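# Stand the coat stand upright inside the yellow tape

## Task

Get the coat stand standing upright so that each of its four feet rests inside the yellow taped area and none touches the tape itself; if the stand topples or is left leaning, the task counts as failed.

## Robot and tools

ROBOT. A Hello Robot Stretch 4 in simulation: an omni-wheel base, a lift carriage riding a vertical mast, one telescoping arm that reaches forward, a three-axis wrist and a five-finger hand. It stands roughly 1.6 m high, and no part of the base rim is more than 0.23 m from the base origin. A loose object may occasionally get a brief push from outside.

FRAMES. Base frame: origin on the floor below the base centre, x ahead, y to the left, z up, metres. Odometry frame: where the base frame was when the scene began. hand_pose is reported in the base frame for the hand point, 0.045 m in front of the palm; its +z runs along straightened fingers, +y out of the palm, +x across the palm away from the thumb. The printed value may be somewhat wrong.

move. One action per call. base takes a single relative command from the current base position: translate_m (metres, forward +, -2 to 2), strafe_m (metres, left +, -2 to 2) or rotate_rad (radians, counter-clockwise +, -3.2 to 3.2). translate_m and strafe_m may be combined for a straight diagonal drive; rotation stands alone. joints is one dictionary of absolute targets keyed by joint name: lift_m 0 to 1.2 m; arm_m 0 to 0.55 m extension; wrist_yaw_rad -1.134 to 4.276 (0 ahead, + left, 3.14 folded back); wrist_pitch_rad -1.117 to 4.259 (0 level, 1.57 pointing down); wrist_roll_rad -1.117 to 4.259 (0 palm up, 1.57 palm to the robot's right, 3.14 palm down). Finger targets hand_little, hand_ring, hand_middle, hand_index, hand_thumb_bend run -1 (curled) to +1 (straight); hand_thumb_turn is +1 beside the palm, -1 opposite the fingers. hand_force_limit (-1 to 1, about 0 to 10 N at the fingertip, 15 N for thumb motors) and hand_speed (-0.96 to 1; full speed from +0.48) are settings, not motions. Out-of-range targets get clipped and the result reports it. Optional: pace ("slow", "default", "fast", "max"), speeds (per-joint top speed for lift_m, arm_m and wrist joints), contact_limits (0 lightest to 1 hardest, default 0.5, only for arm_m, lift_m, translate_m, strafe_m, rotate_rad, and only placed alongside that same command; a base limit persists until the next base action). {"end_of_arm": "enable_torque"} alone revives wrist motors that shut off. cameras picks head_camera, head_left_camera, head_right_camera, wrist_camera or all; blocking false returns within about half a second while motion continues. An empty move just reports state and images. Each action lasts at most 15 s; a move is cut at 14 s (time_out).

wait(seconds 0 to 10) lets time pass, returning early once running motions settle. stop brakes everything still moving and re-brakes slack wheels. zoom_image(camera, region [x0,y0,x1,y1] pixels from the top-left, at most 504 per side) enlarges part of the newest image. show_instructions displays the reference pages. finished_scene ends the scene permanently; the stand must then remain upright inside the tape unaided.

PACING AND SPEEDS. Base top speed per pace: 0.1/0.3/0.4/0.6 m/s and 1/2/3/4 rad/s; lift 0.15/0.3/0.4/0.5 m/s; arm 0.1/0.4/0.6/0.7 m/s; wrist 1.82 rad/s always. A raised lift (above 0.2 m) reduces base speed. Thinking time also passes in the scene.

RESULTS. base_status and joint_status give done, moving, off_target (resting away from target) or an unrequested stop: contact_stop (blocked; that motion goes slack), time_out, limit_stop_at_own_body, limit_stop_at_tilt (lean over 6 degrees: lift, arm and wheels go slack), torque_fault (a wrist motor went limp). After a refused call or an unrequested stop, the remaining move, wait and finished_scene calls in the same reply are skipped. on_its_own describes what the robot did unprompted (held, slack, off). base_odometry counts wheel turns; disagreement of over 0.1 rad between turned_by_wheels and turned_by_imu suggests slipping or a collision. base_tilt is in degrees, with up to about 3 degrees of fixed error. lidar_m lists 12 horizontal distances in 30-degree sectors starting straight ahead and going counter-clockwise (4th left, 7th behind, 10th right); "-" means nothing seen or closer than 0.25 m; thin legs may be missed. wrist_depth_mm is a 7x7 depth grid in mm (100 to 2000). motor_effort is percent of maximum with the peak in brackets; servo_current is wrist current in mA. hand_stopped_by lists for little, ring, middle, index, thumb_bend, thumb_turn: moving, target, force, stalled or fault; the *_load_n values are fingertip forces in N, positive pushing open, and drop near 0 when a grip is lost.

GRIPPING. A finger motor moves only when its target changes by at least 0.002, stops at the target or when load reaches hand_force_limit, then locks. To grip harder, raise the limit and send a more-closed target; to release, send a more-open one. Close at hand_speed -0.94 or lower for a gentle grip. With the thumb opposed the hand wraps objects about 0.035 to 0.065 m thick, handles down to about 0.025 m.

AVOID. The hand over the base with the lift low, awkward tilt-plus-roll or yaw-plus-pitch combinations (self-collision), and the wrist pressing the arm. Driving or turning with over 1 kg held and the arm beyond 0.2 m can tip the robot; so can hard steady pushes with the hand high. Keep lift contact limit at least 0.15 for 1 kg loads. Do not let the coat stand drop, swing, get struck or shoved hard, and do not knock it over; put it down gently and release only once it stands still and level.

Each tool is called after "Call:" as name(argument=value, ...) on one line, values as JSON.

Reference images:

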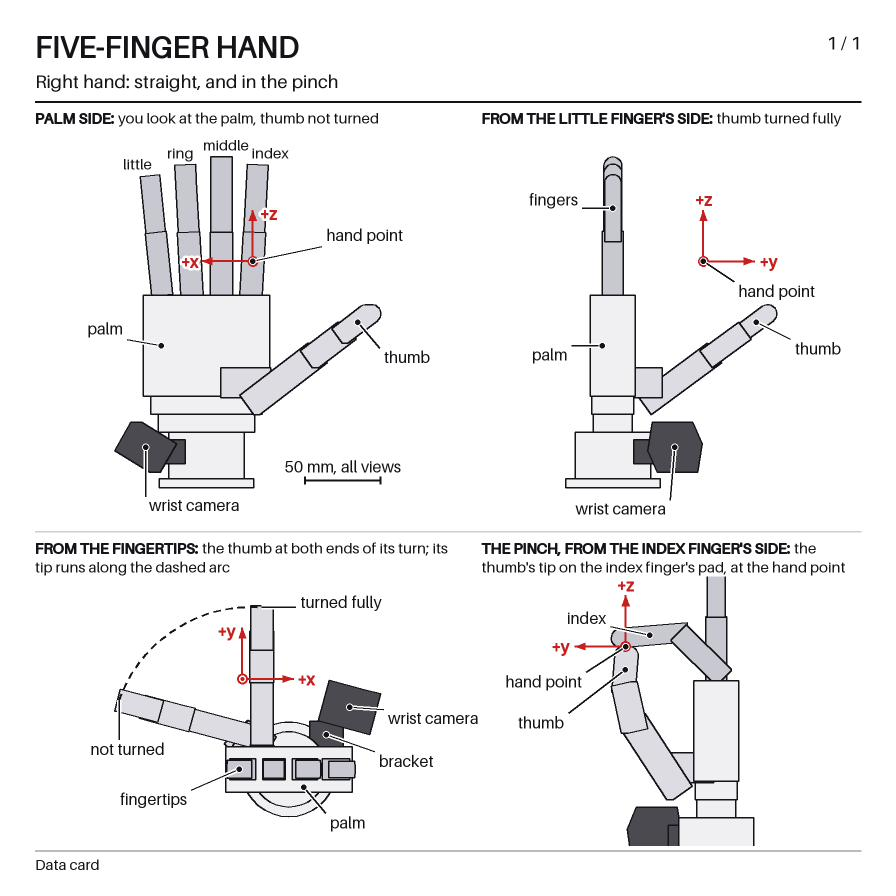

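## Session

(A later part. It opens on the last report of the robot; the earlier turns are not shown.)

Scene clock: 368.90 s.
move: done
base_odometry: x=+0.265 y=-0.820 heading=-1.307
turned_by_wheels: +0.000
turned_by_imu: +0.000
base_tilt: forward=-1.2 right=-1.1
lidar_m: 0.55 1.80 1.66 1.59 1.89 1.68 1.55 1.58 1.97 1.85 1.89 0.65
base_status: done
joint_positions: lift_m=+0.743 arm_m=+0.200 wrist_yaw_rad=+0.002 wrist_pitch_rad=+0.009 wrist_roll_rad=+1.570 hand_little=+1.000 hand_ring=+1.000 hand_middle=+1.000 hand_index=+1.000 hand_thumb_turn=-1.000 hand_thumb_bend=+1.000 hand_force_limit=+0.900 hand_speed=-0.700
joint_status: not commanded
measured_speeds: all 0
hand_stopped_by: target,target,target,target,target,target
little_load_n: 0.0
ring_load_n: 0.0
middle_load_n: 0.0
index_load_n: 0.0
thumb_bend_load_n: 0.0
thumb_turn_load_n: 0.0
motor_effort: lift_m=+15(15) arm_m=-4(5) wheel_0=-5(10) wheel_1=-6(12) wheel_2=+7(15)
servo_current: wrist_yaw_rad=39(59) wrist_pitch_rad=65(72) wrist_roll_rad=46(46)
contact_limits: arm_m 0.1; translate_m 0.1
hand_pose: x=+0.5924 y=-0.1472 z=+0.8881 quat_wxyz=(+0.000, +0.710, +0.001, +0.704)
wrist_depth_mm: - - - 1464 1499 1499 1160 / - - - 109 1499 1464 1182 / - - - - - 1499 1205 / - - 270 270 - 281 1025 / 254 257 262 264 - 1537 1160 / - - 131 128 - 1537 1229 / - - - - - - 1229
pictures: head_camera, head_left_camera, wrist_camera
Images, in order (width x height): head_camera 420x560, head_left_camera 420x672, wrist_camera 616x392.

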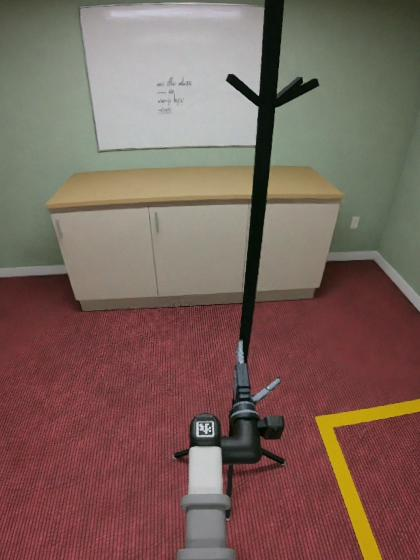

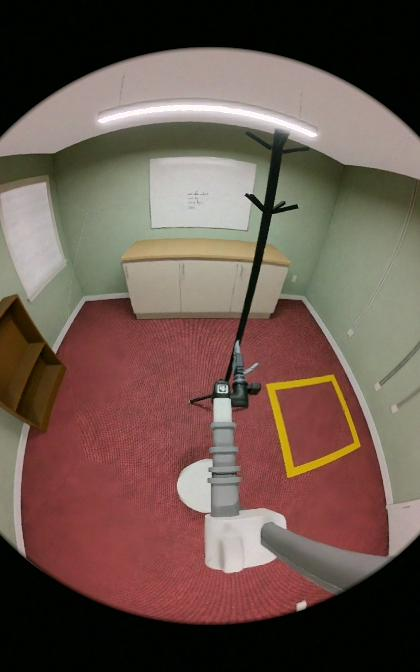

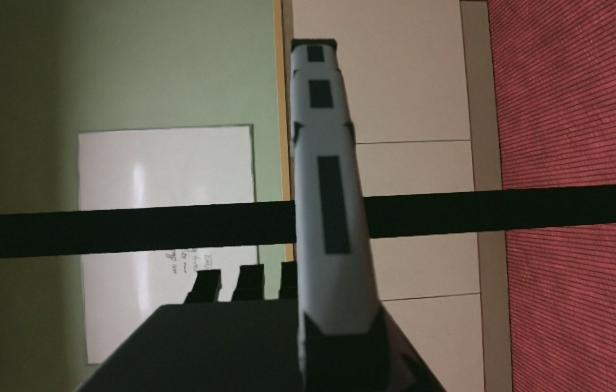

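Call:
move(joints={"arm_m": 0.0, "wrist_roll_rad": 0.0}, cameras=[])

Call:
move(base={"translate_m": -0.15}, joints={"wrist_yaw_rad": 3.04, "wrist_pitch_rad": 0.0, "hand_thumb_turn": 1.0, "lift_m": 0.25}, cameras=["head_camera","head_left_camera","head_right_camera"])

Call:
zoom_image(camera="head_camera", region=[130, 340, 420, 560])

Scene clock: 378.27 s.
move: done
base_odometry: x=+0.265 y=-0.820 heading=-1.307
turned_by_wheels: +0.000
turned_by_imu: +0.001
base_tilt: forward=-1.2 right=-1.1
lidar_m: 0.54 1.80 1.67 1.59 1.90 1.67 1.57 1.54 1.99 1.86 1.88 0.67
base_status: not commanded
joint_positions: lift_m=+0.743 arm_m=+0.000 wrist_yaw_rad=+0.002 wrist_pitch_rad=+0.009 wrist_roll_rad=+0.002 hand_little=+1.000 hand_ring=+1.000 hand_middle=+1.000 hand_index=+1.000 hand_thumb_turn=-1.000 hand_thumb_bend=+1.000 hand_force_limit=+0.900 hand_speed=-0.700
joint_status: all done
measured_speeds: all 0
hand_stopped_by: target,target,target,target,target,target
little_load_n: 0.0
ring_load_n: 0.0
middle_load_n: 0.0
index_load_n: 0.0
thumb_bend_load_n: 0.0
thumb_turn_load_n: 0.0
motor_effort: lift_m=+15(16) arm_m=-7(8) wheel_0=-5(5) wheel_1=-6(7) wheel_2=+7(7)
servo_current: wrist_yaw_rad=52(59) wrist_pitch_rad=65(72) wrist_roll_rad=39(124)
contact_limits: translate_m 0.1
hand_pose: x=+0.3933 y=-0.1180 z=+0.9790 quat_wxyz=(+0.497, +0.502, +0.502, +0.499)
wrist_depth_mm: - - - - - - - / - - - 108 - - - / - - - - - - - / 1808 1576 1618 1661 - - - / 1499 1576 1576 1661 - - - / 1537 1576 166 128 - - - / 1863 - - - - - 1808

Scene clock: 382.20 s.
move: done
base_odometry: x=+0.226 y=-0.676 heading=-1.307
turned_by_wheels: +0.000
turned_by_imu: +0.002
base_tilt: forward=-1.3 right=-1.1
lidar_m: 0.71 1.95 1.62 1.61 1.88 1.51 1.40 1.45 1.99 1.85 1.92 0.87
base_status: done
joint_positions: lift_m=+0.251 arm_m=+0.000 wrist_yaw_rad=+3.038 wrist_pitch_rad=+0.009 wrist_roll_rad=+0.002 hand_little=+1.000 hand_ring=+1.000 hand_middle=+1.000 hand_index=+1.000 hand_thumb_turn=+1.000 hand_thumb_bend=+1.000 hand_force_limit=+0.900 hand_speed=-0.700
joint_status: all done
measured_speeds: all 0
hand_stopped_by: target,target,target,target,target,target
little_load_n: 0.0
ring_load_n: 0.0
middle_load_n: 0.0
index_load_n: 0.0
thumb_bend_load_n: 0.0
thumb_turn_load_n: 0.5
motor_effort: lift_m=+15(20) arm_m=-6(7) wheel_0=-4(10) wheel_1=-4(13) wheel_2=+5(16)
servo_current: wrist_yaw_rad=46(104) wrist_pitch_rad=65(111) wrist_roll_rad=39(46)
hand_pose: x=-0.0374 y=+0.1407 z=+0.4870 quat_wxyz=(-0.472, -0.475, +0.528, +0.522)
wrist_depth_mm: 132 - - - - - - / - 158 - - - - - / 135 181 - - - - - / 136 256 - - - - 1983 / - - - - - - - / 1464 1464 166 127 - - - / 1078 - - - - - -
Images, in order (width x height): head_camera 420x560, head_left_camera 420x672, head_right_camera 420x672.

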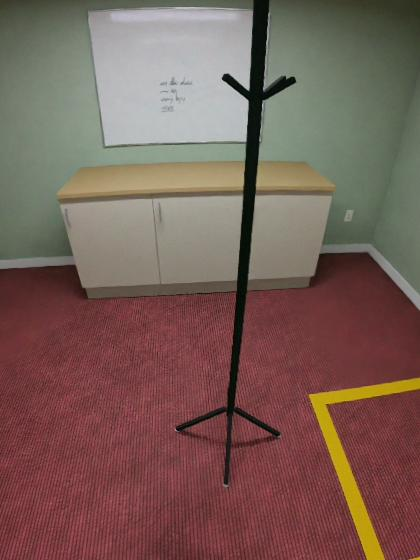

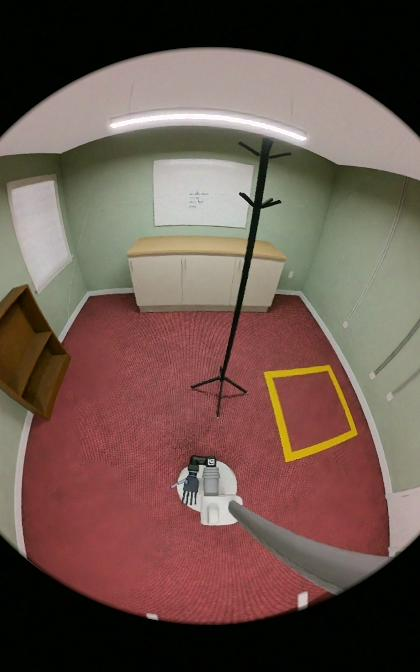

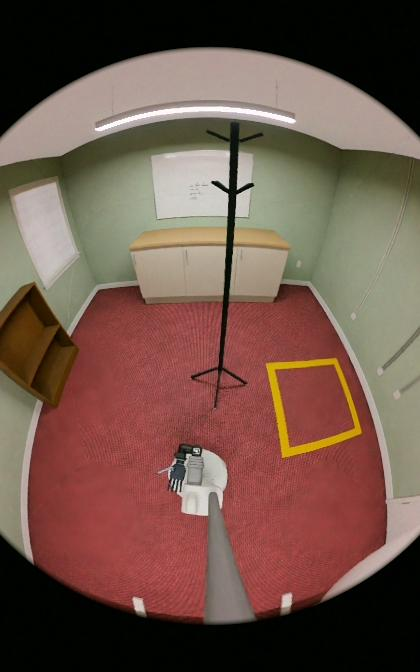

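Scaled by 1.738 from the camera's image (finer frame: 1200x1600).

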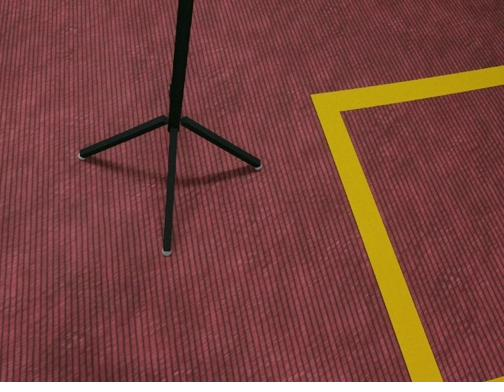

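Call:
move(base={"rotate_rad": -2.426}, cameras=[])

Call:
move(base={"translate_m": -1.078, "strafe_m": -0.04}, cameras=["head_camera","head_left_camera","head_right_camera"])

Scene clock: 407.27 s.
move: done
base_odometry: x=+0.226 y=-0.676 heading=+2.551
turned_by_wheels: -2.425
turned_by_imu: -2.365
base_tilt: forward=-1.2 right=-1.0
lidar_m: 1.53 1.89 1.86 2.06 0.67 0.86 1.93 1.60 1.82 2.02 1.42 1.40
base_status: done
joint_positions: lift_m=+0.251 arm_m=+0.000 wrist_yaw_rad=+3.038 wrist_pitch_rad=+0.009 wrist_roll_rad=+0.002 hand_little=+1.000 hand_ring=+1.000 hand_middle=+1.000 hand_index=+1.000 hand_thumb_turn=+1.000 hand_thumb_bend=+1.000 hand_force_limit=+0.900 hand_speed=-0.700
joint_status: not commanded
measured_speeds: all 0
hand_stopped_by: target,target,target,target,target,target
little_load_n: 0.0
ring_load_n: 0.0
middle_load_n: 0.0
index_load_n: 0.0
thumb_bend_load_n: 0.0
thumb_turn_load_n: 0.0
motor_effort: lift_m=+15(16) arm_m=-7(7) wheel_0=+3(10) wheel_1=+5(15) wheel_2=+4(12)
servo_current: wrist_yaw_rad=52(52) wrist_pitch_rad=65(72) wrist_roll_rad=46(52)
hand_pose: x=-0.0374 y=+0.1407 z=+0.4870 quat_wxyz=(-0.472, -0.475, +0.528, +0.522)
wrist_depth_mm: 132 - - - - - - / - 158 - - - - 1618 / 135 181 - - - 1921 1618 / 136 256 - - - 1921 1618 / 1756 1983 - - - 1983 - / 1464 1430 166 128 - - - / 1060 - - - - - -

Scene clock: 412.33 s.
move: done
base_odometry: x=+1.143 y=-1.243 heading=+2.550
turned_by_wheels: +0.000
turned_by_imu: +0.004
base_tilt: forward=-1.3 right=-1.0
lidar_m: 2.44 0.85 0.69 1.42 1.15 1.11 1.44 0.85 0.80 1.27 2.01 2.20
base_status: done
joint_positions: lift_m=+0.251 arm_m=+0.000 wrist_yaw_rad=+3.038 wrist_pitch_rad=+0.009 wrist_roll_rad=+0.002 hand_little=+1.000 hand_ring=+1.000 hand_middle=+1.000 hand_index=+1.000 hand_thumb_turn=+1.000 hand_thumb_bend=+1.000 hand_force_limit=+0.900 hand_speed=-0.700
joint_status: not commanded
measured_speeds: all 0
hand_stopped_by: target,target,target,target,target,target
little_load_n: 0.0
ring_load_n: 0.0
middle_load_n: 0.0
index_load_n: 0.0
thumb_bend_load_n: 0.0
thumb_turn_load_n: 0.0
motor_effort: lift_m=+15(16) arm_m=-7(7) wheel_0=-4(10) wheel_1=-5(15) wheel_2=+6(18)
servo_current: wrist_yaw_rad=39(59) wrist_pitch_rad=65(72) wrist_roll_rad=39(46)
hand_pose: x=-0.0374 y=+0.1407 z=+0.4870 quat_wxyz=(-0.472, -0.475, +0.528, +0.522)
wrist_depth_mm: 133 1618 1921 - - 1060 976 / - 158 1921 - - 1098 991 / 135 181 - - - 1098 1008 / 136 200 - - - 1138 991 / 960 - - - - 1160 - / 976 1308 131 127 - - - / 904 - - - - - -
Images, in order (width x height): head_camera 420x560, head_left_camera 420x672, head_right_camera 420x672.

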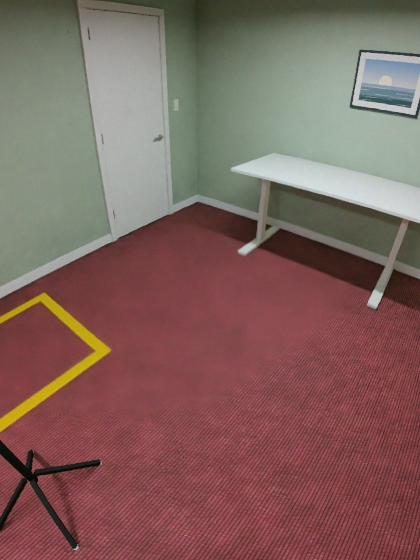

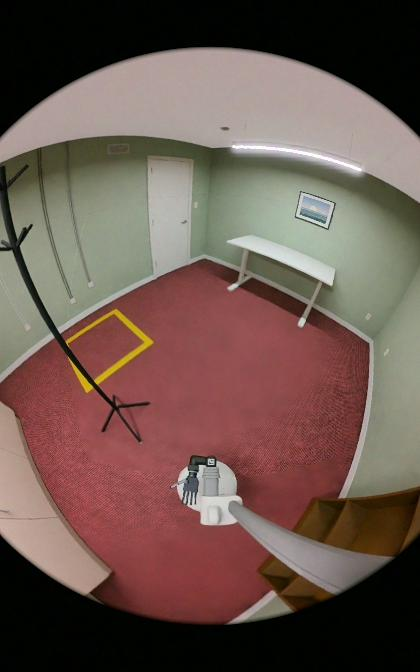

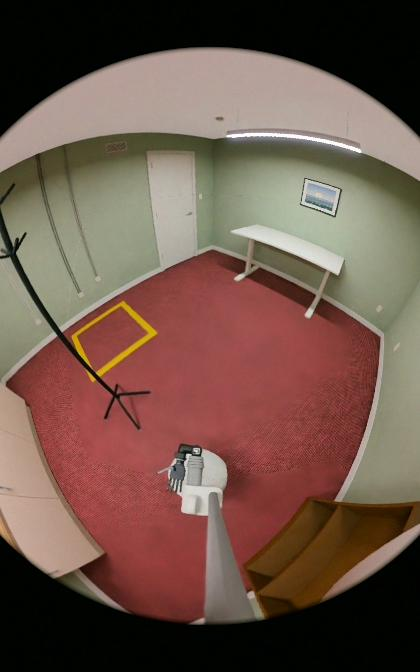

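Call:
move(base={"rotate_rad": -0.105}, cameras=[])

Call:
move(base={"translate_m": -0.05, "strafe_m": 0.73}, cameras=["head_camera","head_left_camera","head_right_camera"])

Call:
zoom_image(camera="head_camera", region=[0, 280, 420, 560])

Scene clock: 426.07 s.
move: done
base_odometry: x=+1.143 y=-1.243 heading=+2.446
turned_by_wheels: -0.104
turned_by_imu: -0.099
base_tilt: forward=-1.3 right=-1.1
lidar_m: 2.32 2.62 0.67 1.53 1.18 1.13 1.49 0.84 0.82 0.92 1.79 2.19
base_status: done
joint_positions: lift_m=+0.251 arm_m=+0.000 wrist_yaw_rad=+3.038 wrist_pitch_rad=+0.009 wrist_roll_rad=+0.002 hand_little=+1.000 hand_ring=+1.000 hand_middle=+1.000 hand_index=+1.000 hand_thumb_turn=+1.000 hand_thumb_bend=+1.000 hand_force_limit=+0.900 hand_speed=-0.700
joint_status: not commanded
measured_speeds: all 0
hand_stopped_by: target,target,target,target,target,target
little_load_n: 0.0
ring_load_n: 0.0
middle_load_n: 0.0
index_load_n: 0.0
thumb_bend_load_n: 0.0
thumb_turn_load_n: 0.0
motor_effort: lift_m=+15(16) arm_m=-7(7) wheel_0=+3(6) wheel_1=+4(9) wheel_2=+4(12)
servo_current: wrist_yaw_rad=52(65) wrist_pitch_rad=52(72) wrist_roll_rad=39(46)
hand_pose: x=-0.0374 y=+0.1407 z=+0.4870 quat_wxyz=(-0.472, -0.475, +0.528, +0.522)
wrist_depth_mm: 132 1756 - - - 1078 1008 / - 158 - - 1182 1098 1008 / 135 181 - - 1182 1118 1025 / 136 200 - - 1205 1138 1008 / - - - - 1229 1160 - / - 1308 166 127 - - - / 976 - - - - - -

Scene clock: 429.87 s.
move: done
base_odometry: x=+0.714 y=-1.835 heading=+2.447
turned_by_wheels: +0.000
turned_by_imu: +0.000
base_tilt: forward=-1.2 right=-1.1
lidar_m: 0.36 0.43 2.00 0.95 0.69 0.69 0.74 1.73 1.39 1.50 2.65 2.59
base_status: done
joint_positions: lift_m=+0.251 arm_m=+0.000 wrist_yaw_rad=+3.038 wrist_pitch_rad=+0.009 wrist_roll_rad=+0.002 hand_little=+1.000 hand_ring=+1.000 hand_middle=+1.000 hand_index=+1.000 hand_thumb_turn=+1.000 hand_thumb_bend=+1.000 hand_force_limit=+0.900 hand_speed=-0.700
joint_status: not commanded
measured_speeds: all 0
hand_stopped_by: target,target,target,target,target,target
little_load_n: 0.0
ring_load_n: 0.0
middle_load_n: 0.0
index_load_n: 0.0
thumb_bend_load_n: 0.0
thumb_turn_load_n: 0.0
motor_effort: lift_m=+15(16) arm_m=-7(7) wheel_0=-6(18) wheel_1=+7(19) wheel_2=+4(8)
servo_current: wrist_yaw_rad=33(59) wrist_pitch_rad=65(72) wrist_roll_rad=33(46)
hand_pose: x=-0.0374 y=+0.1407 z=+0.4870 quat_wxyz=(-0.472, -0.475, +0.528, +0.522)
wrist_depth_mm: 132 255 946 854 759 699 647 / - 164 946 854 778 699 647 / 135 181 960 878 778 715 661 / 135 216 976 878 788 715 661 / - - 991 878 809 741 - / 1430 1464 166 127 - - - / 1060 - - - - - -
Images, in order (width x height): head_camera 420x560, head_left_camera 420x672, head_right_camera 420x672.

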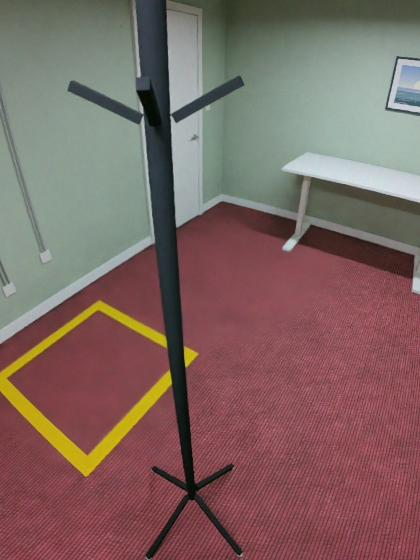

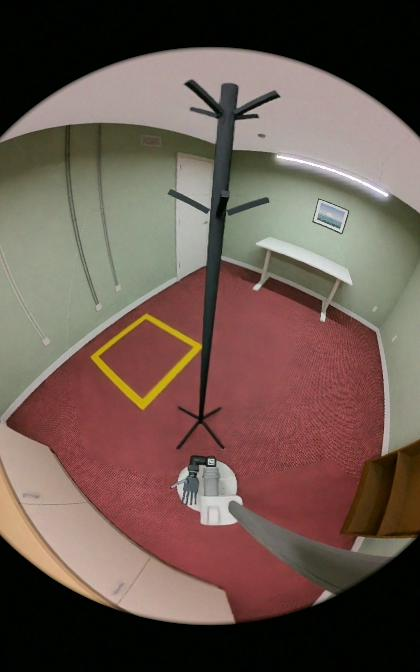

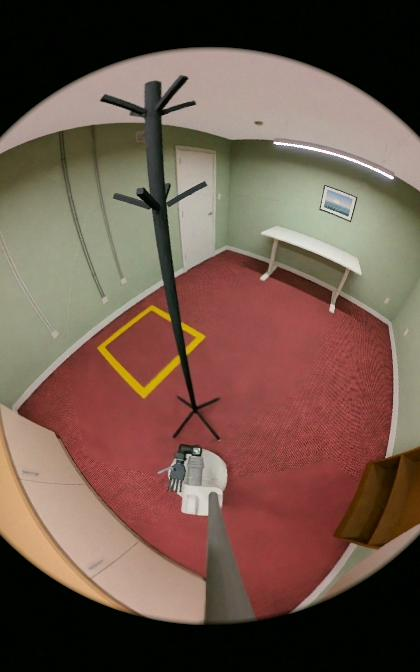

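Scaled by 1.200 from the camera's image (finer frame: 1200x1600).

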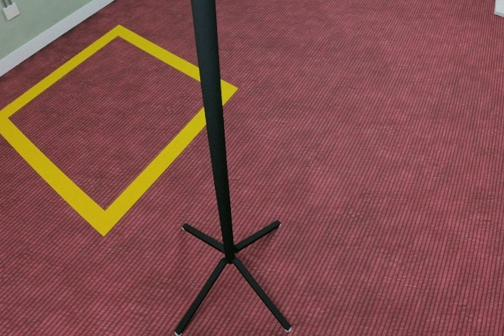

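Call:
move(base={"rotate_rad": 0.055}, cameras=[])

Call:
move(base={"translate_m": 0.13, "strafe_m": 0.019}, pace="slow", contact_limits={"translate_m": 0.2}, cameras=["head_camera","head_left_camera","head_right_camera"])

Call:
zoom_image(camera="head_left_camera", region=[110, 370, 310, 530])

Call:
zoom_image(camera="head_right_camera", region=[110, 370, 310, 530])

Scene clock: 456.67 s.
move: done
base_odometry: x=+0.714 y=-1.835 heading=+2.501
turned_by_wheels: +0.054
turned_by_imu: +0.054
base_tilt: forward=-1.2 right=-1.0
lidar_m: 0.37 0.40 1.97 0.90 0.71 0.70 0.77 1.73 1.39 1.52 2.64 0.36
base_status: done
joint_positions: lift_m=+0.251 arm_m=+0.000 wrist_yaw_rad=+3.038 wrist_pitch_rad=+0.009 wrist_roll_rad=+0.002 hand_little=+1.000 hand_ring=+1.000 hand_middle=+1.000 hand_index=+1.000 hand_thumb_turn=+1.000 hand_thumb_bend=+1.000 hand_force_limit=+0.900 hand_speed=-0.700
joint_status: not commanded
measured_speeds: all 0
hand_stopped_by: target,target,target,target,target,target
little_load_n: 0.0
ring_load_n: 0.0
middle_load_n: 0.0
index_load_n: 0.0
thumb_bend_load_n: 0.0
thumb_turn_load_n: 0.0
motor_effort: lift_m=+15(16) arm_m=-7(7) wheel_0=-2(12) wheel_1=-4(7) wheel_2=-2(7)
servo_current: wrist_yaw_rad=39(52) wrist_pitch_rad=59(65) wrist_roll_rad=39(52)
hand_pose: x=-0.0374 y=+0.1407 z=+0.4870 quat_wxyz=(-0.472, -0.475, +0.528, +0.522)
wrist_depth_mm: 132 - 960 866 759 691 634 / - 158 976 866 778 691 640 / 135 181 1008 878 778 707 647 / 136 216 1025 891 788 715 647 / - - 1025 891 798 741 - / 1464 1464 167 127 - - - / 1060 - - - - - -

Scene clock: 459.27 s.
move: done
base_odometry: x=+0.599 y=-1.773 heading=+2.501
turned_by_wheels: +0.000
turned_by_imu: +0.001
base_tilt: forward=-1.3 right=-1.0
lidar_m: 0.25 0.25 1.91 1.00 0.78 0.76 0.89 1.83 1.45 1.63 2.59 0.25
base_status: done
joint_positions: lift_m=+0.251 arm_m=+0.000 wrist_yaw_rad=+3.038 wrist_pitch_rad=+0.009 wrist_roll_rad=+0.002 hand_little=+1.000 hand_ring=+1.000 hand_middle=+1.000 hand_index=+1.000 hand_thumb_turn=+1.000 hand_thumb_bend=+1.000 hand_force_limit=+0.900 hand_speed=-0.700
joint_status: not commanded
measured_speeds: all 0
hand_stopped_by: target,target,target,target,target,target
little_load_n: 0.0
ring_load_n: 0.0
middle_load_n: 0.0
index_load_n: 0.0
thumb_bend_load_n: 0.0
thumb_turn_load_n: 0.0
motor_effort: lift_m=+15(16) arm_m=-7(7) wheel_0=+3(7) wheel_1=+7(14) wheel_2=-8(14)
servo_current: wrist_yaw_rad=33(65) wrist_pitch_rad=65(72) wrist_roll_rad=39(52)
contact_limits: translate_m 0.2
hand_pose: x=-0.0374 y=+0.1407 z=+0.4870 quat_wxyz=(-0.472, -0.475, +0.528, +0.522)
wrist_depth_mm: 133 255 1060 960 854 768 699 / - 158 1098 976 854 778 715 / 135 181 1118 976 878 788 723 / 136 257 1138 991 904 798 723 / - - 1160 1008 904 820 - / 1464 1430 166 128 - - - / 1042 - - - - - -
Images, in order (width x height): head_camera 420x560, head_left_camera 420x672, head_right_camera 420x672.

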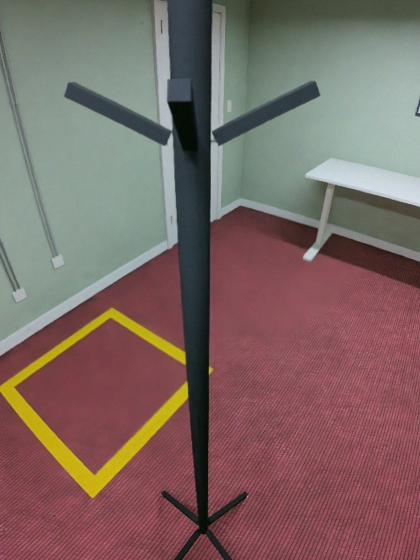

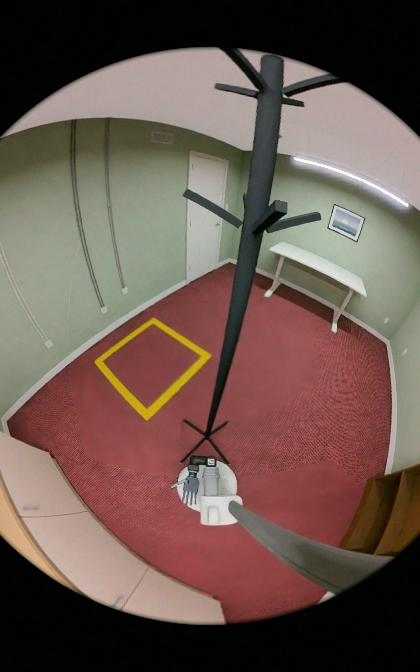

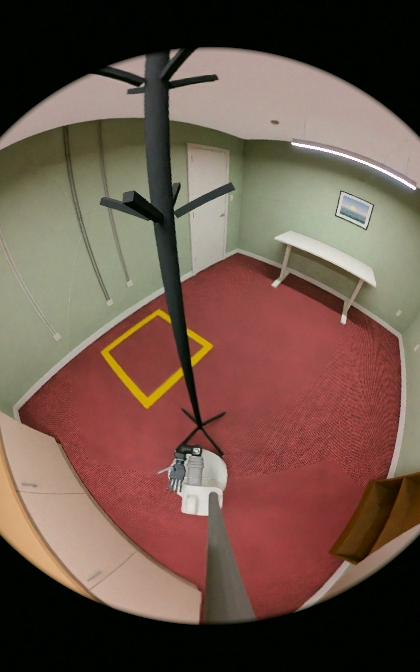

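Scaled by 2.520 from the camera's image (finer frame: 600x960).

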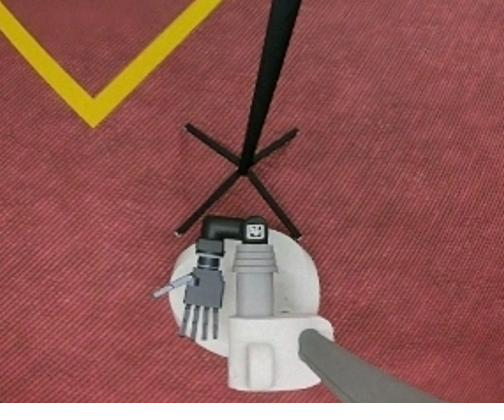

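Scaled by 2.520 from the camera's image (finer frame: 600x960).

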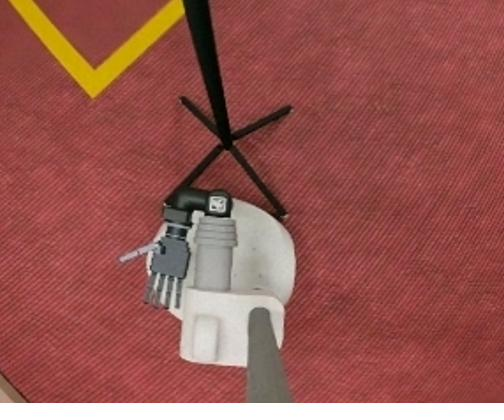

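Call:
move(base={"translate_m": 0.06}, pace="slow", contact_limits={"translate_m": 0.7}, cameras=["head_camera","head_left_camera","head_right_camera"])

Scene clock: 470.10 s.
move: done
base_odometry: x=+0.551 y=-1.738 heading=+2.501
turned_by_wheels: +0.000
turned_by_imu: +0.001
base_tilt: forward=-1.1 right=-1.0
lidar_m: 0.25 0.25 1.87 1.11 0.86 0.82 0.89 1.86 1.51 1.65 2.58 0.27
base_status: done
joint_positions: lift_m=+0.251 arm_m=+0.000 wrist_yaw_rad=+3.038 wrist_pitch_rad=+0.009 wrist_roll_rad=+0.002 hand_little=+1.000 hand_ring=+1.000 hand_middle=+1.000 hand_index=+1.000 hand_thumb_turn=+1.000 hand_thumb_bend=+1.000 hand_force_limit=+0.900 hand_speed=-0.700
joint_status: not commanded
measured_speeds: all 0
hand_stopped_by: target,target,target,target,target,target
little_load_n: 0.0
ring_load_n: 0.0
middle_load_n: 0.0
index_load_n: 0.0
thumb_bend_load_n: -0.5
thumb_turn_load_n: 0.0
motor_effort: lift_m=+16(16) arm_m=-7(7) wheel_0=+8(10) wheel_1=+5(11) wheel_2=-13(16)
servo_current: wrist_yaw_rad=46(59) wrist_pitch_rad=72(72) wrist_roll_rad=39(52)
contact_limits: translate_m 0.7
hand_pose: x=-0.0374 y=+0.1407 z=+0.4870 quat_wxyz=(-0.472, -0.475, +0.528, +0.522)
wrist_depth_mm: 133 - 1118 1008 878 820 750 / - 158 1160 1025 917 820 750 / 135 181 1160 1042 917 831 759 / 136 256 1229 1060 931 842 759 / - - 1229 1042 931 878 - / 1464 1430 166 127 - - - / 1042 - - - - - -
Images, in order (width x height): head_camera 420x560, head_left_camera 420x672, head_right_camera 420x672.

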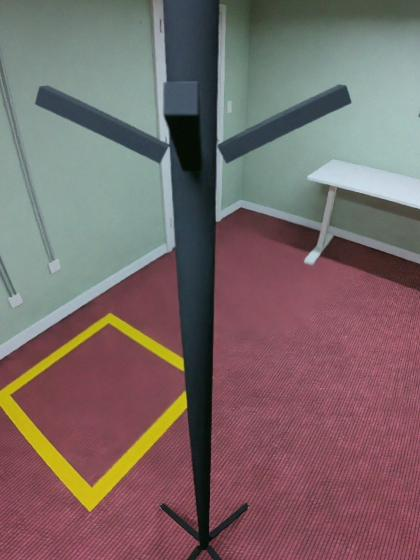

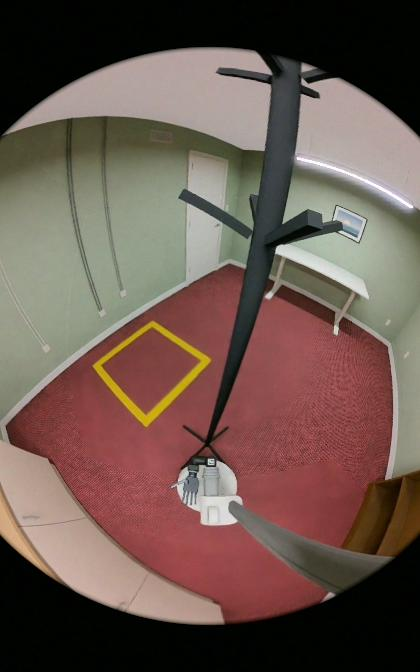

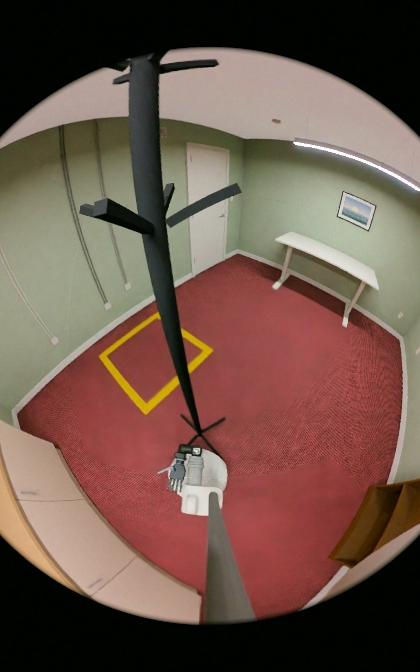

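Call:
move(base={"translate_m": 0.1}, pace="slow", contact_limits={"translate_m": 0.8}, cameras=["head_camera","head_left_camera","head_right_camera"])

Call:
zoom_image(camera="head_right_camera", region=[110, 370, 310, 530])

Call:
zoom_image(camera="head_camera", region=[100, 420, 320, 560])

Scene clock: 474.87 s.
move: done
base_odometry: x=+0.471 y=-1.678 heading=+2.502
turned_by_wheels: +0.001
turned_by_imu: +0.002
base_tilt: forward=-1.3 right=-1.0
lidar_m: 0.25 0.27 1.78 1.17 0.93 0.91 1.01 1.92 1.58 2.03 2.45 0.30
base_status: done
joint_positions: lift_m=+0.251 arm_m=+0.000 wrist_yaw_rad=+3.038 wrist_pitch_rad=+0.009 wrist_roll_rad=+0.002 hand_little=+1.000 hand_ring=+1.000 hand_middle=+1.000 hand_index=+1.000 hand_thumb_turn=+1.000 hand_thumb_bend=+1.000 hand_force_limit=+0.900 hand_speed=-0.700
joint_status: not commanded
measured_speeds: all 0
hand_stopped_by: target,target,target,target,target,target
little_load_n: 0.0
ring_load_n: 0.0
middle_load_n: 0.0
index_load_n: 0.0
thumb_bend_load_n: 0.0
thumb_turn_load_n: 0.0
motor_effort: lift_m=+15(16) arm_m=-7(7) wheel_0=+11(14) wheel_1=+9(14) wheel_2=-13(19)
servo_current: wrist_yaw_rad=39(59) wrist_pitch_rad=65(72) wrist_roll_rad=39(46)
contact_limits: translate_m 0.8
hand_pose: x=-0.0374 y=+0.1407 z=+0.4870 quat_wxyz=(-0.472, -0.475, +0.528, +0.522)
wrist_depth_mm: 133 - - 1098 960 878 809 / - 158 1281 1118 991 878 820 / 135 181 1281 1138 991 891 831 / 136 256 1308 1138 1008 917 820 / - - 1336 1160 1025 946 - / 1464 1430 166 128 - - - / 1060 - - - - - -
Images, in order (width x height): head_camera 420x560, head_left_camera 420x672, head_right_camera 420x672.

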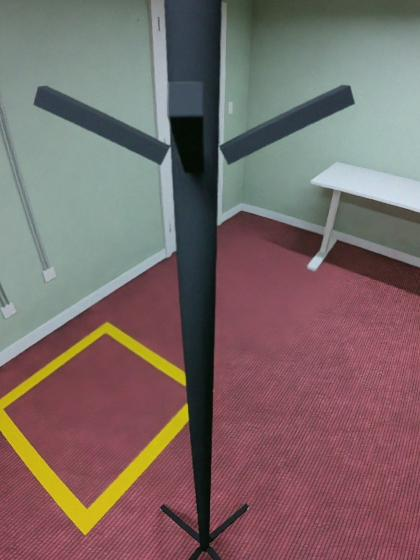

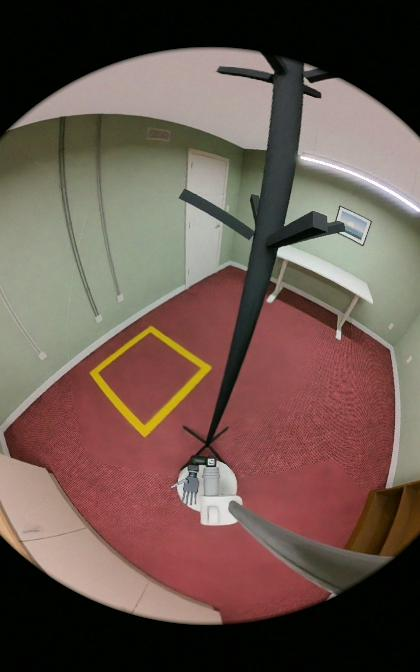

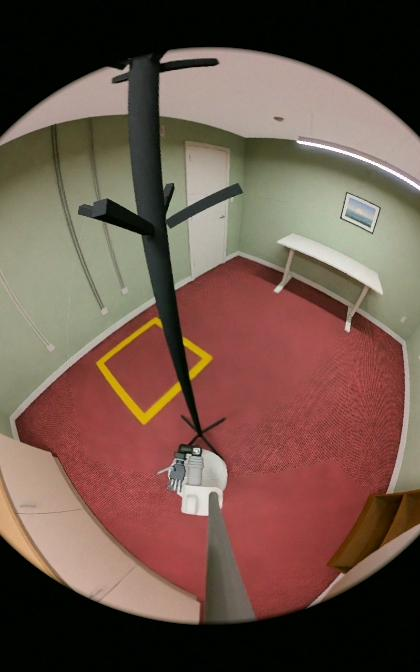

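Scaled by 2.520 from the camera's image (finer frame: 600x960).

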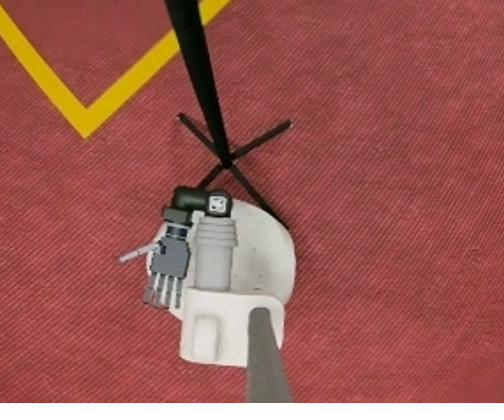

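Scaled by 2.291 from the camera's image (finer frame: 1200x1600).

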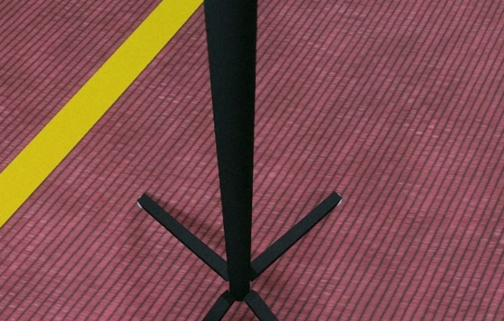

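Call:
move(base={"translate_m": 0.2}, pace="slow", contact_limits={"translate_m": 0.8}, cameras=["head_camera","head_right_camera"])

Call:
zoom_image(camera="head_camera", region=[100, 420, 320, 560])

Scene clock: 480.20 s.
move: done
base_odometry: x=+0.311 y=-1.560 heading=+2.502
turned_by_wheels: +0.000
turned_by_imu: +0.001
base_tilt: forward=-1.2 right=-1.1
lidar_m: 0.25 0.25 1.70 1.81 1.10 1.06 1.15 1.72 1.69 2.18 2.30 0.29
base_status: done
joint_positions: lift_m=+0.251 arm_m=+0.000 wrist_yaw_rad=+3.038 wrist_pitch_rad=+0.009 wrist_roll_rad=+0.002 hand_little=+1.000 hand_ring=+1.000 hand_middle=+1.000 hand_index=+1.000 hand_thumb_turn=+1.000 hand_thumb_bend=+1.000 hand_force_limit=+0.900 hand_speed=-0.700
joint_status: not commanded
measured_speeds: all 0
hand_stopped_by: target,target,target,target,target,target
little_load_n: 0.0
ring_load_n: 0.0
middle_load_n: 0.0
index_load_n: 0.0
thumb_bend_load_n: 0.0
thumb_turn_load_n: -0.5
motor_effort: lift_m=+15(16) arm_m=-7(7) wheel_0=+10(14) wheel_1=+9(14) wheel_2=-14(20)
servo_current: wrist_yaw_rad=52(59) wrist_pitch_rad=65(78) wrist_roll_rad=46(46)
contact_limits: translate_m 0.8
hand_pose: x=-0.0374 y=+0.1407 z=+0.4870 quat_wxyz=(-0.472, -0.475, +0.528, +0.522)
wrist_depth_mm: 133 - - - 1118 1042 931 / - 158 1464 1281 1160 1042 946 / 135 181 1464 1308 1160 1060 960 / 136 257 1537 1336 1160 1060 946 / - - 1537 1336 1205 1098 - / 1464 1430 166 127 - - - / 1042 - - - - - -
Images, in order (width x height): head_camera 420x560, head_right_camera 420x672.

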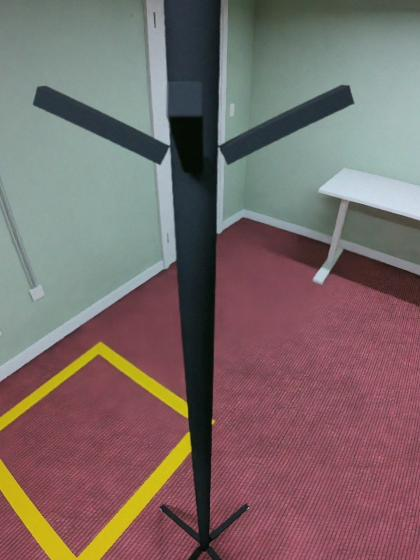

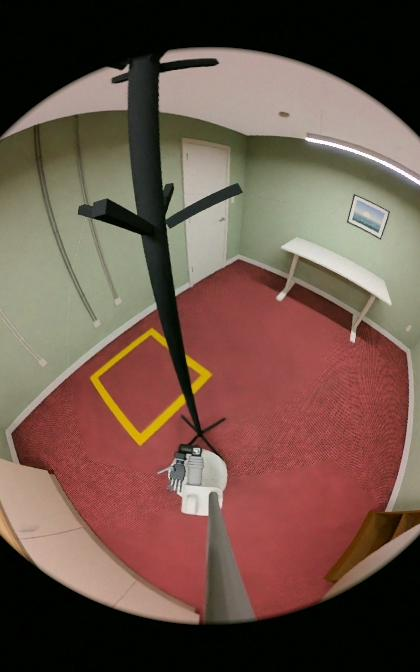

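Scaled by 2.291 from the camera's image (finer frame: 1200x1600).

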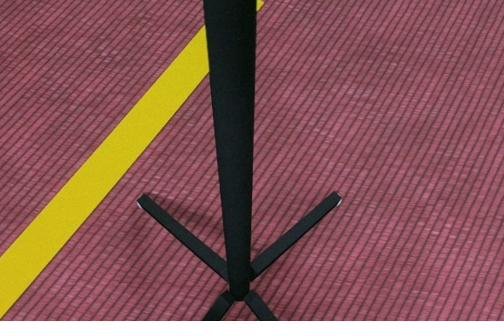

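Call:
move(base={"translate_m": 0.35}, pace="slow", contact_limits={"translate_m": 0.8}, cameras=["head_camera","head_left_camera"])

Call:
zoom_image(camera="head_camera", region=[100, 420, 320, 560])

Call:
zoom_image(camera="head_left_camera", region=[60, 310, 310, 520])

Scene clock: 487.73 s.
move: done
base_odometry: x=+0.031 y=-1.351 heading=+2.503
turned_by_wheels: +0.001
turned_by_imu: +0.001
base_tilt: forward=-1.2 right=-1.1
lidar_m: 0.25 0.25 1.48 1.62 1.38 1.34 1.47 1.93 1.91 2.41 2.01 0.28
base_status: done
joint_positions: lift_m=+0.251 arm_m=+0.000 wrist_yaw_rad=+3.038 wrist_pitch_rad=+0.009 wrist_roll_rad=+0.002 hand_little=+1.000 hand_ring=+1.000 hand_middle=+1.000 hand_index=+1.000 hand_thumb_turn=+1.000 hand_thumb_bend=+1.000 hand_force_limit=+0.900 hand_speed=-0.700
joint_status: not commanded
measured_speeds: all 0
hand_stopped_by: target,target,target,target,target,target
little_load_n: 0.0
ring_load_n: 0.0
middle_load_n: 0.0
index_load_n: 0.0
thumb_bend_load_n: 0.0
thumb_turn_load_n: 0.0
motor_effort: lift_m=+15(16) arm_m=-7(7) wheel_0=+11(14) wheel_1=+9(15) wheel_2=-13(20)
servo_current: wrist_yaw_rad=52(65) wrist_pitch_rad=65(72) wrist_roll_rad=33(52)
contact_limits: translate_m 0.8
hand_pose: x=-0.0374 y=+0.1407 z=+0.4870 quat_wxyz=(-0.472, -0.475, +0.528, +0.522)
wrist_depth_mm: 133 - - - - 1281 1160 / - 158 - 1661 1430 1281 1182 / 135 181 1863 1661 1464 1281 1182 / 136 257 1863 1661 1464 1308 1182 / - - 1921 1661 1537 1397 - / 1430 1430 166 127 - - - / 1060 - - - - - -
Images, in order (width x height): head_camera 420x560, head_left_camera 420x672.

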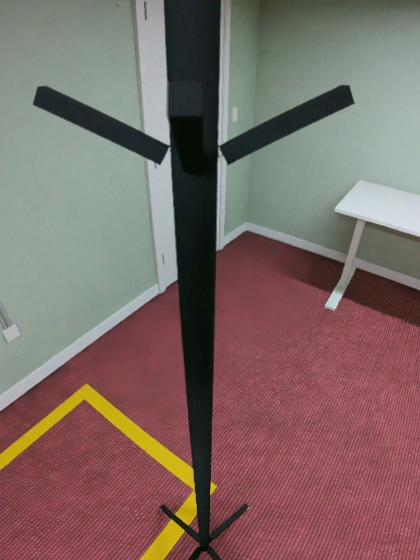

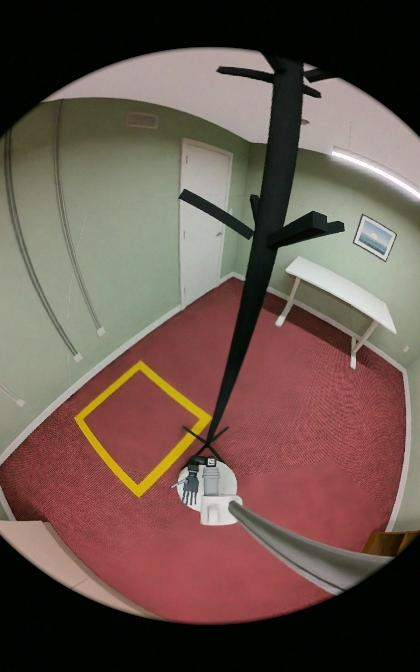

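Scaled by 2.291 from the camera's image (finer frame: 1200x1600).

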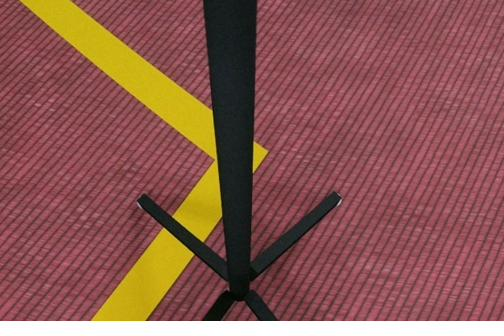

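Scaled by 2.016 from the camera's image (finer frame: 600x960).

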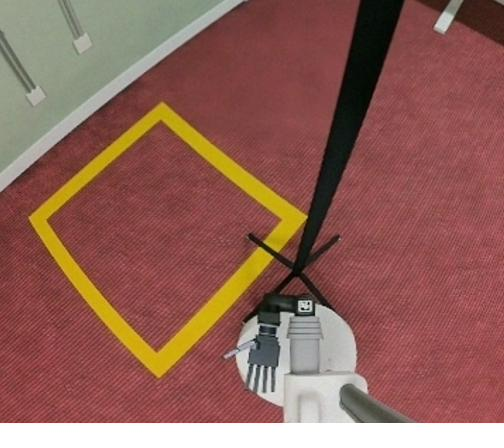

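Call:
move(base={"translate_m": 0.18}, pace="slow", contact_limits={"translate_m": 0.8}, cameras=["head_camera","head_left_camera"])

Call:
zoom_image(camera="head_camera", region=[0, 370, 320, 560])

Call:
zoom_image(camera="head_left_camera", region=[60, 350, 310, 560])

Scene clock: 495.47 s.
move: done
base_odometry: x=-0.113 y=-1.244 heading=+2.503
turned_by_wheels: +0.000
turned_by_imu: +0.001
base_tilt: forward=-1.2 right=-1.1
lidar_m: 0.25 0.28 1.39 1.50 1.50 1.48 1.61 2.05 2.00 2.50 1.89 0.29
base_status: done
joint_positions: lift_m=+0.251 arm_m=+0.000 wrist_yaw_rad=+3.038 wrist_pitch_rad=+0.009 wrist_roll_rad=+0.002 hand_little=+1.000 hand_ring=+1.000 hand_middle=+1.000 hand_index=+1.000 hand_thumb_turn=+1.000 hand_thumb_bend=+1.000 hand_force_limit=+0.900 hand_speed=-0.700
joint_status: not commanded
measured_speeds: all 0
hand_stopped_by: target,target,target,target,target,target
little_load_n: 0.0
ring_load_n: 0.0
middle_load_n: 0.0
index_load_n: 0.0
thumb_bend_load_n: 0.0
thumb_turn_load_n: 0.0
motor_effort: lift_m=+15(16) arm_m=-7(7) wheel_0=+10(14) wheel_1=+9(14) wheel_2=-15(20)
servo_current: wrist_yaw_rad=52(59) wrist_pitch_rad=65(72) wrist_roll_rad=39(52)
contact_limits: translate_m 0.8
hand_pose: x=-0.0374 y=+0.1407 z=+0.4870 quat_wxyz=(-0.472, -0.475, +0.528, +0.522)
wrist_depth_mm: 133 - - - - - - / - 158 - 1863 1576 1397 1281 / 135 181 1983 1808 1618 1430 1308 / 136 257 - 1863 1661 1430 1308 / - - - 1863 1661 1499 - / 1464 1464 166 127 - - - / 1060 - - - - - -
Images, in order (width x height): head_camera 420x560, head_left_camera 420x672.

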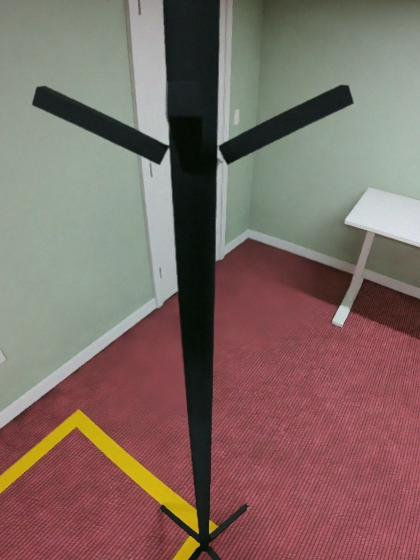

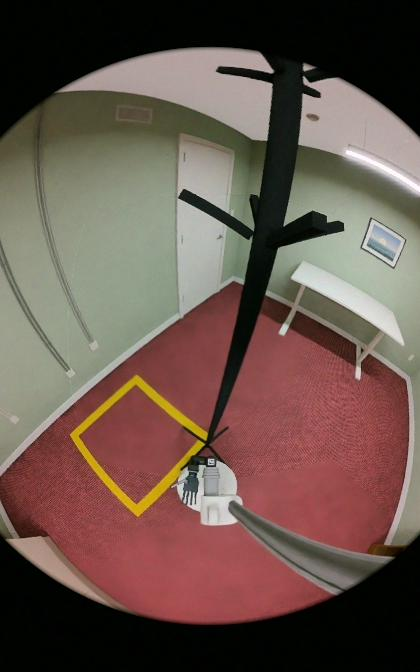

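Scaled by 1.575 from the camera's image (finer frame: 1200x1600).

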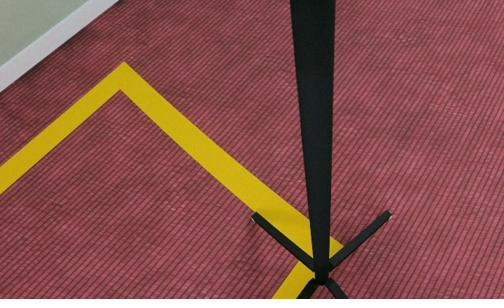

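Scaled by 2.016 from the camera's image (finer frame: 600x960).

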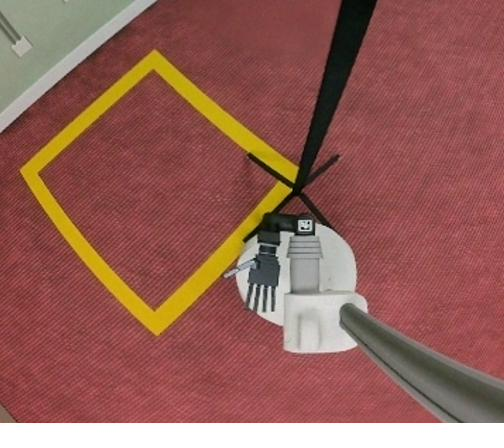

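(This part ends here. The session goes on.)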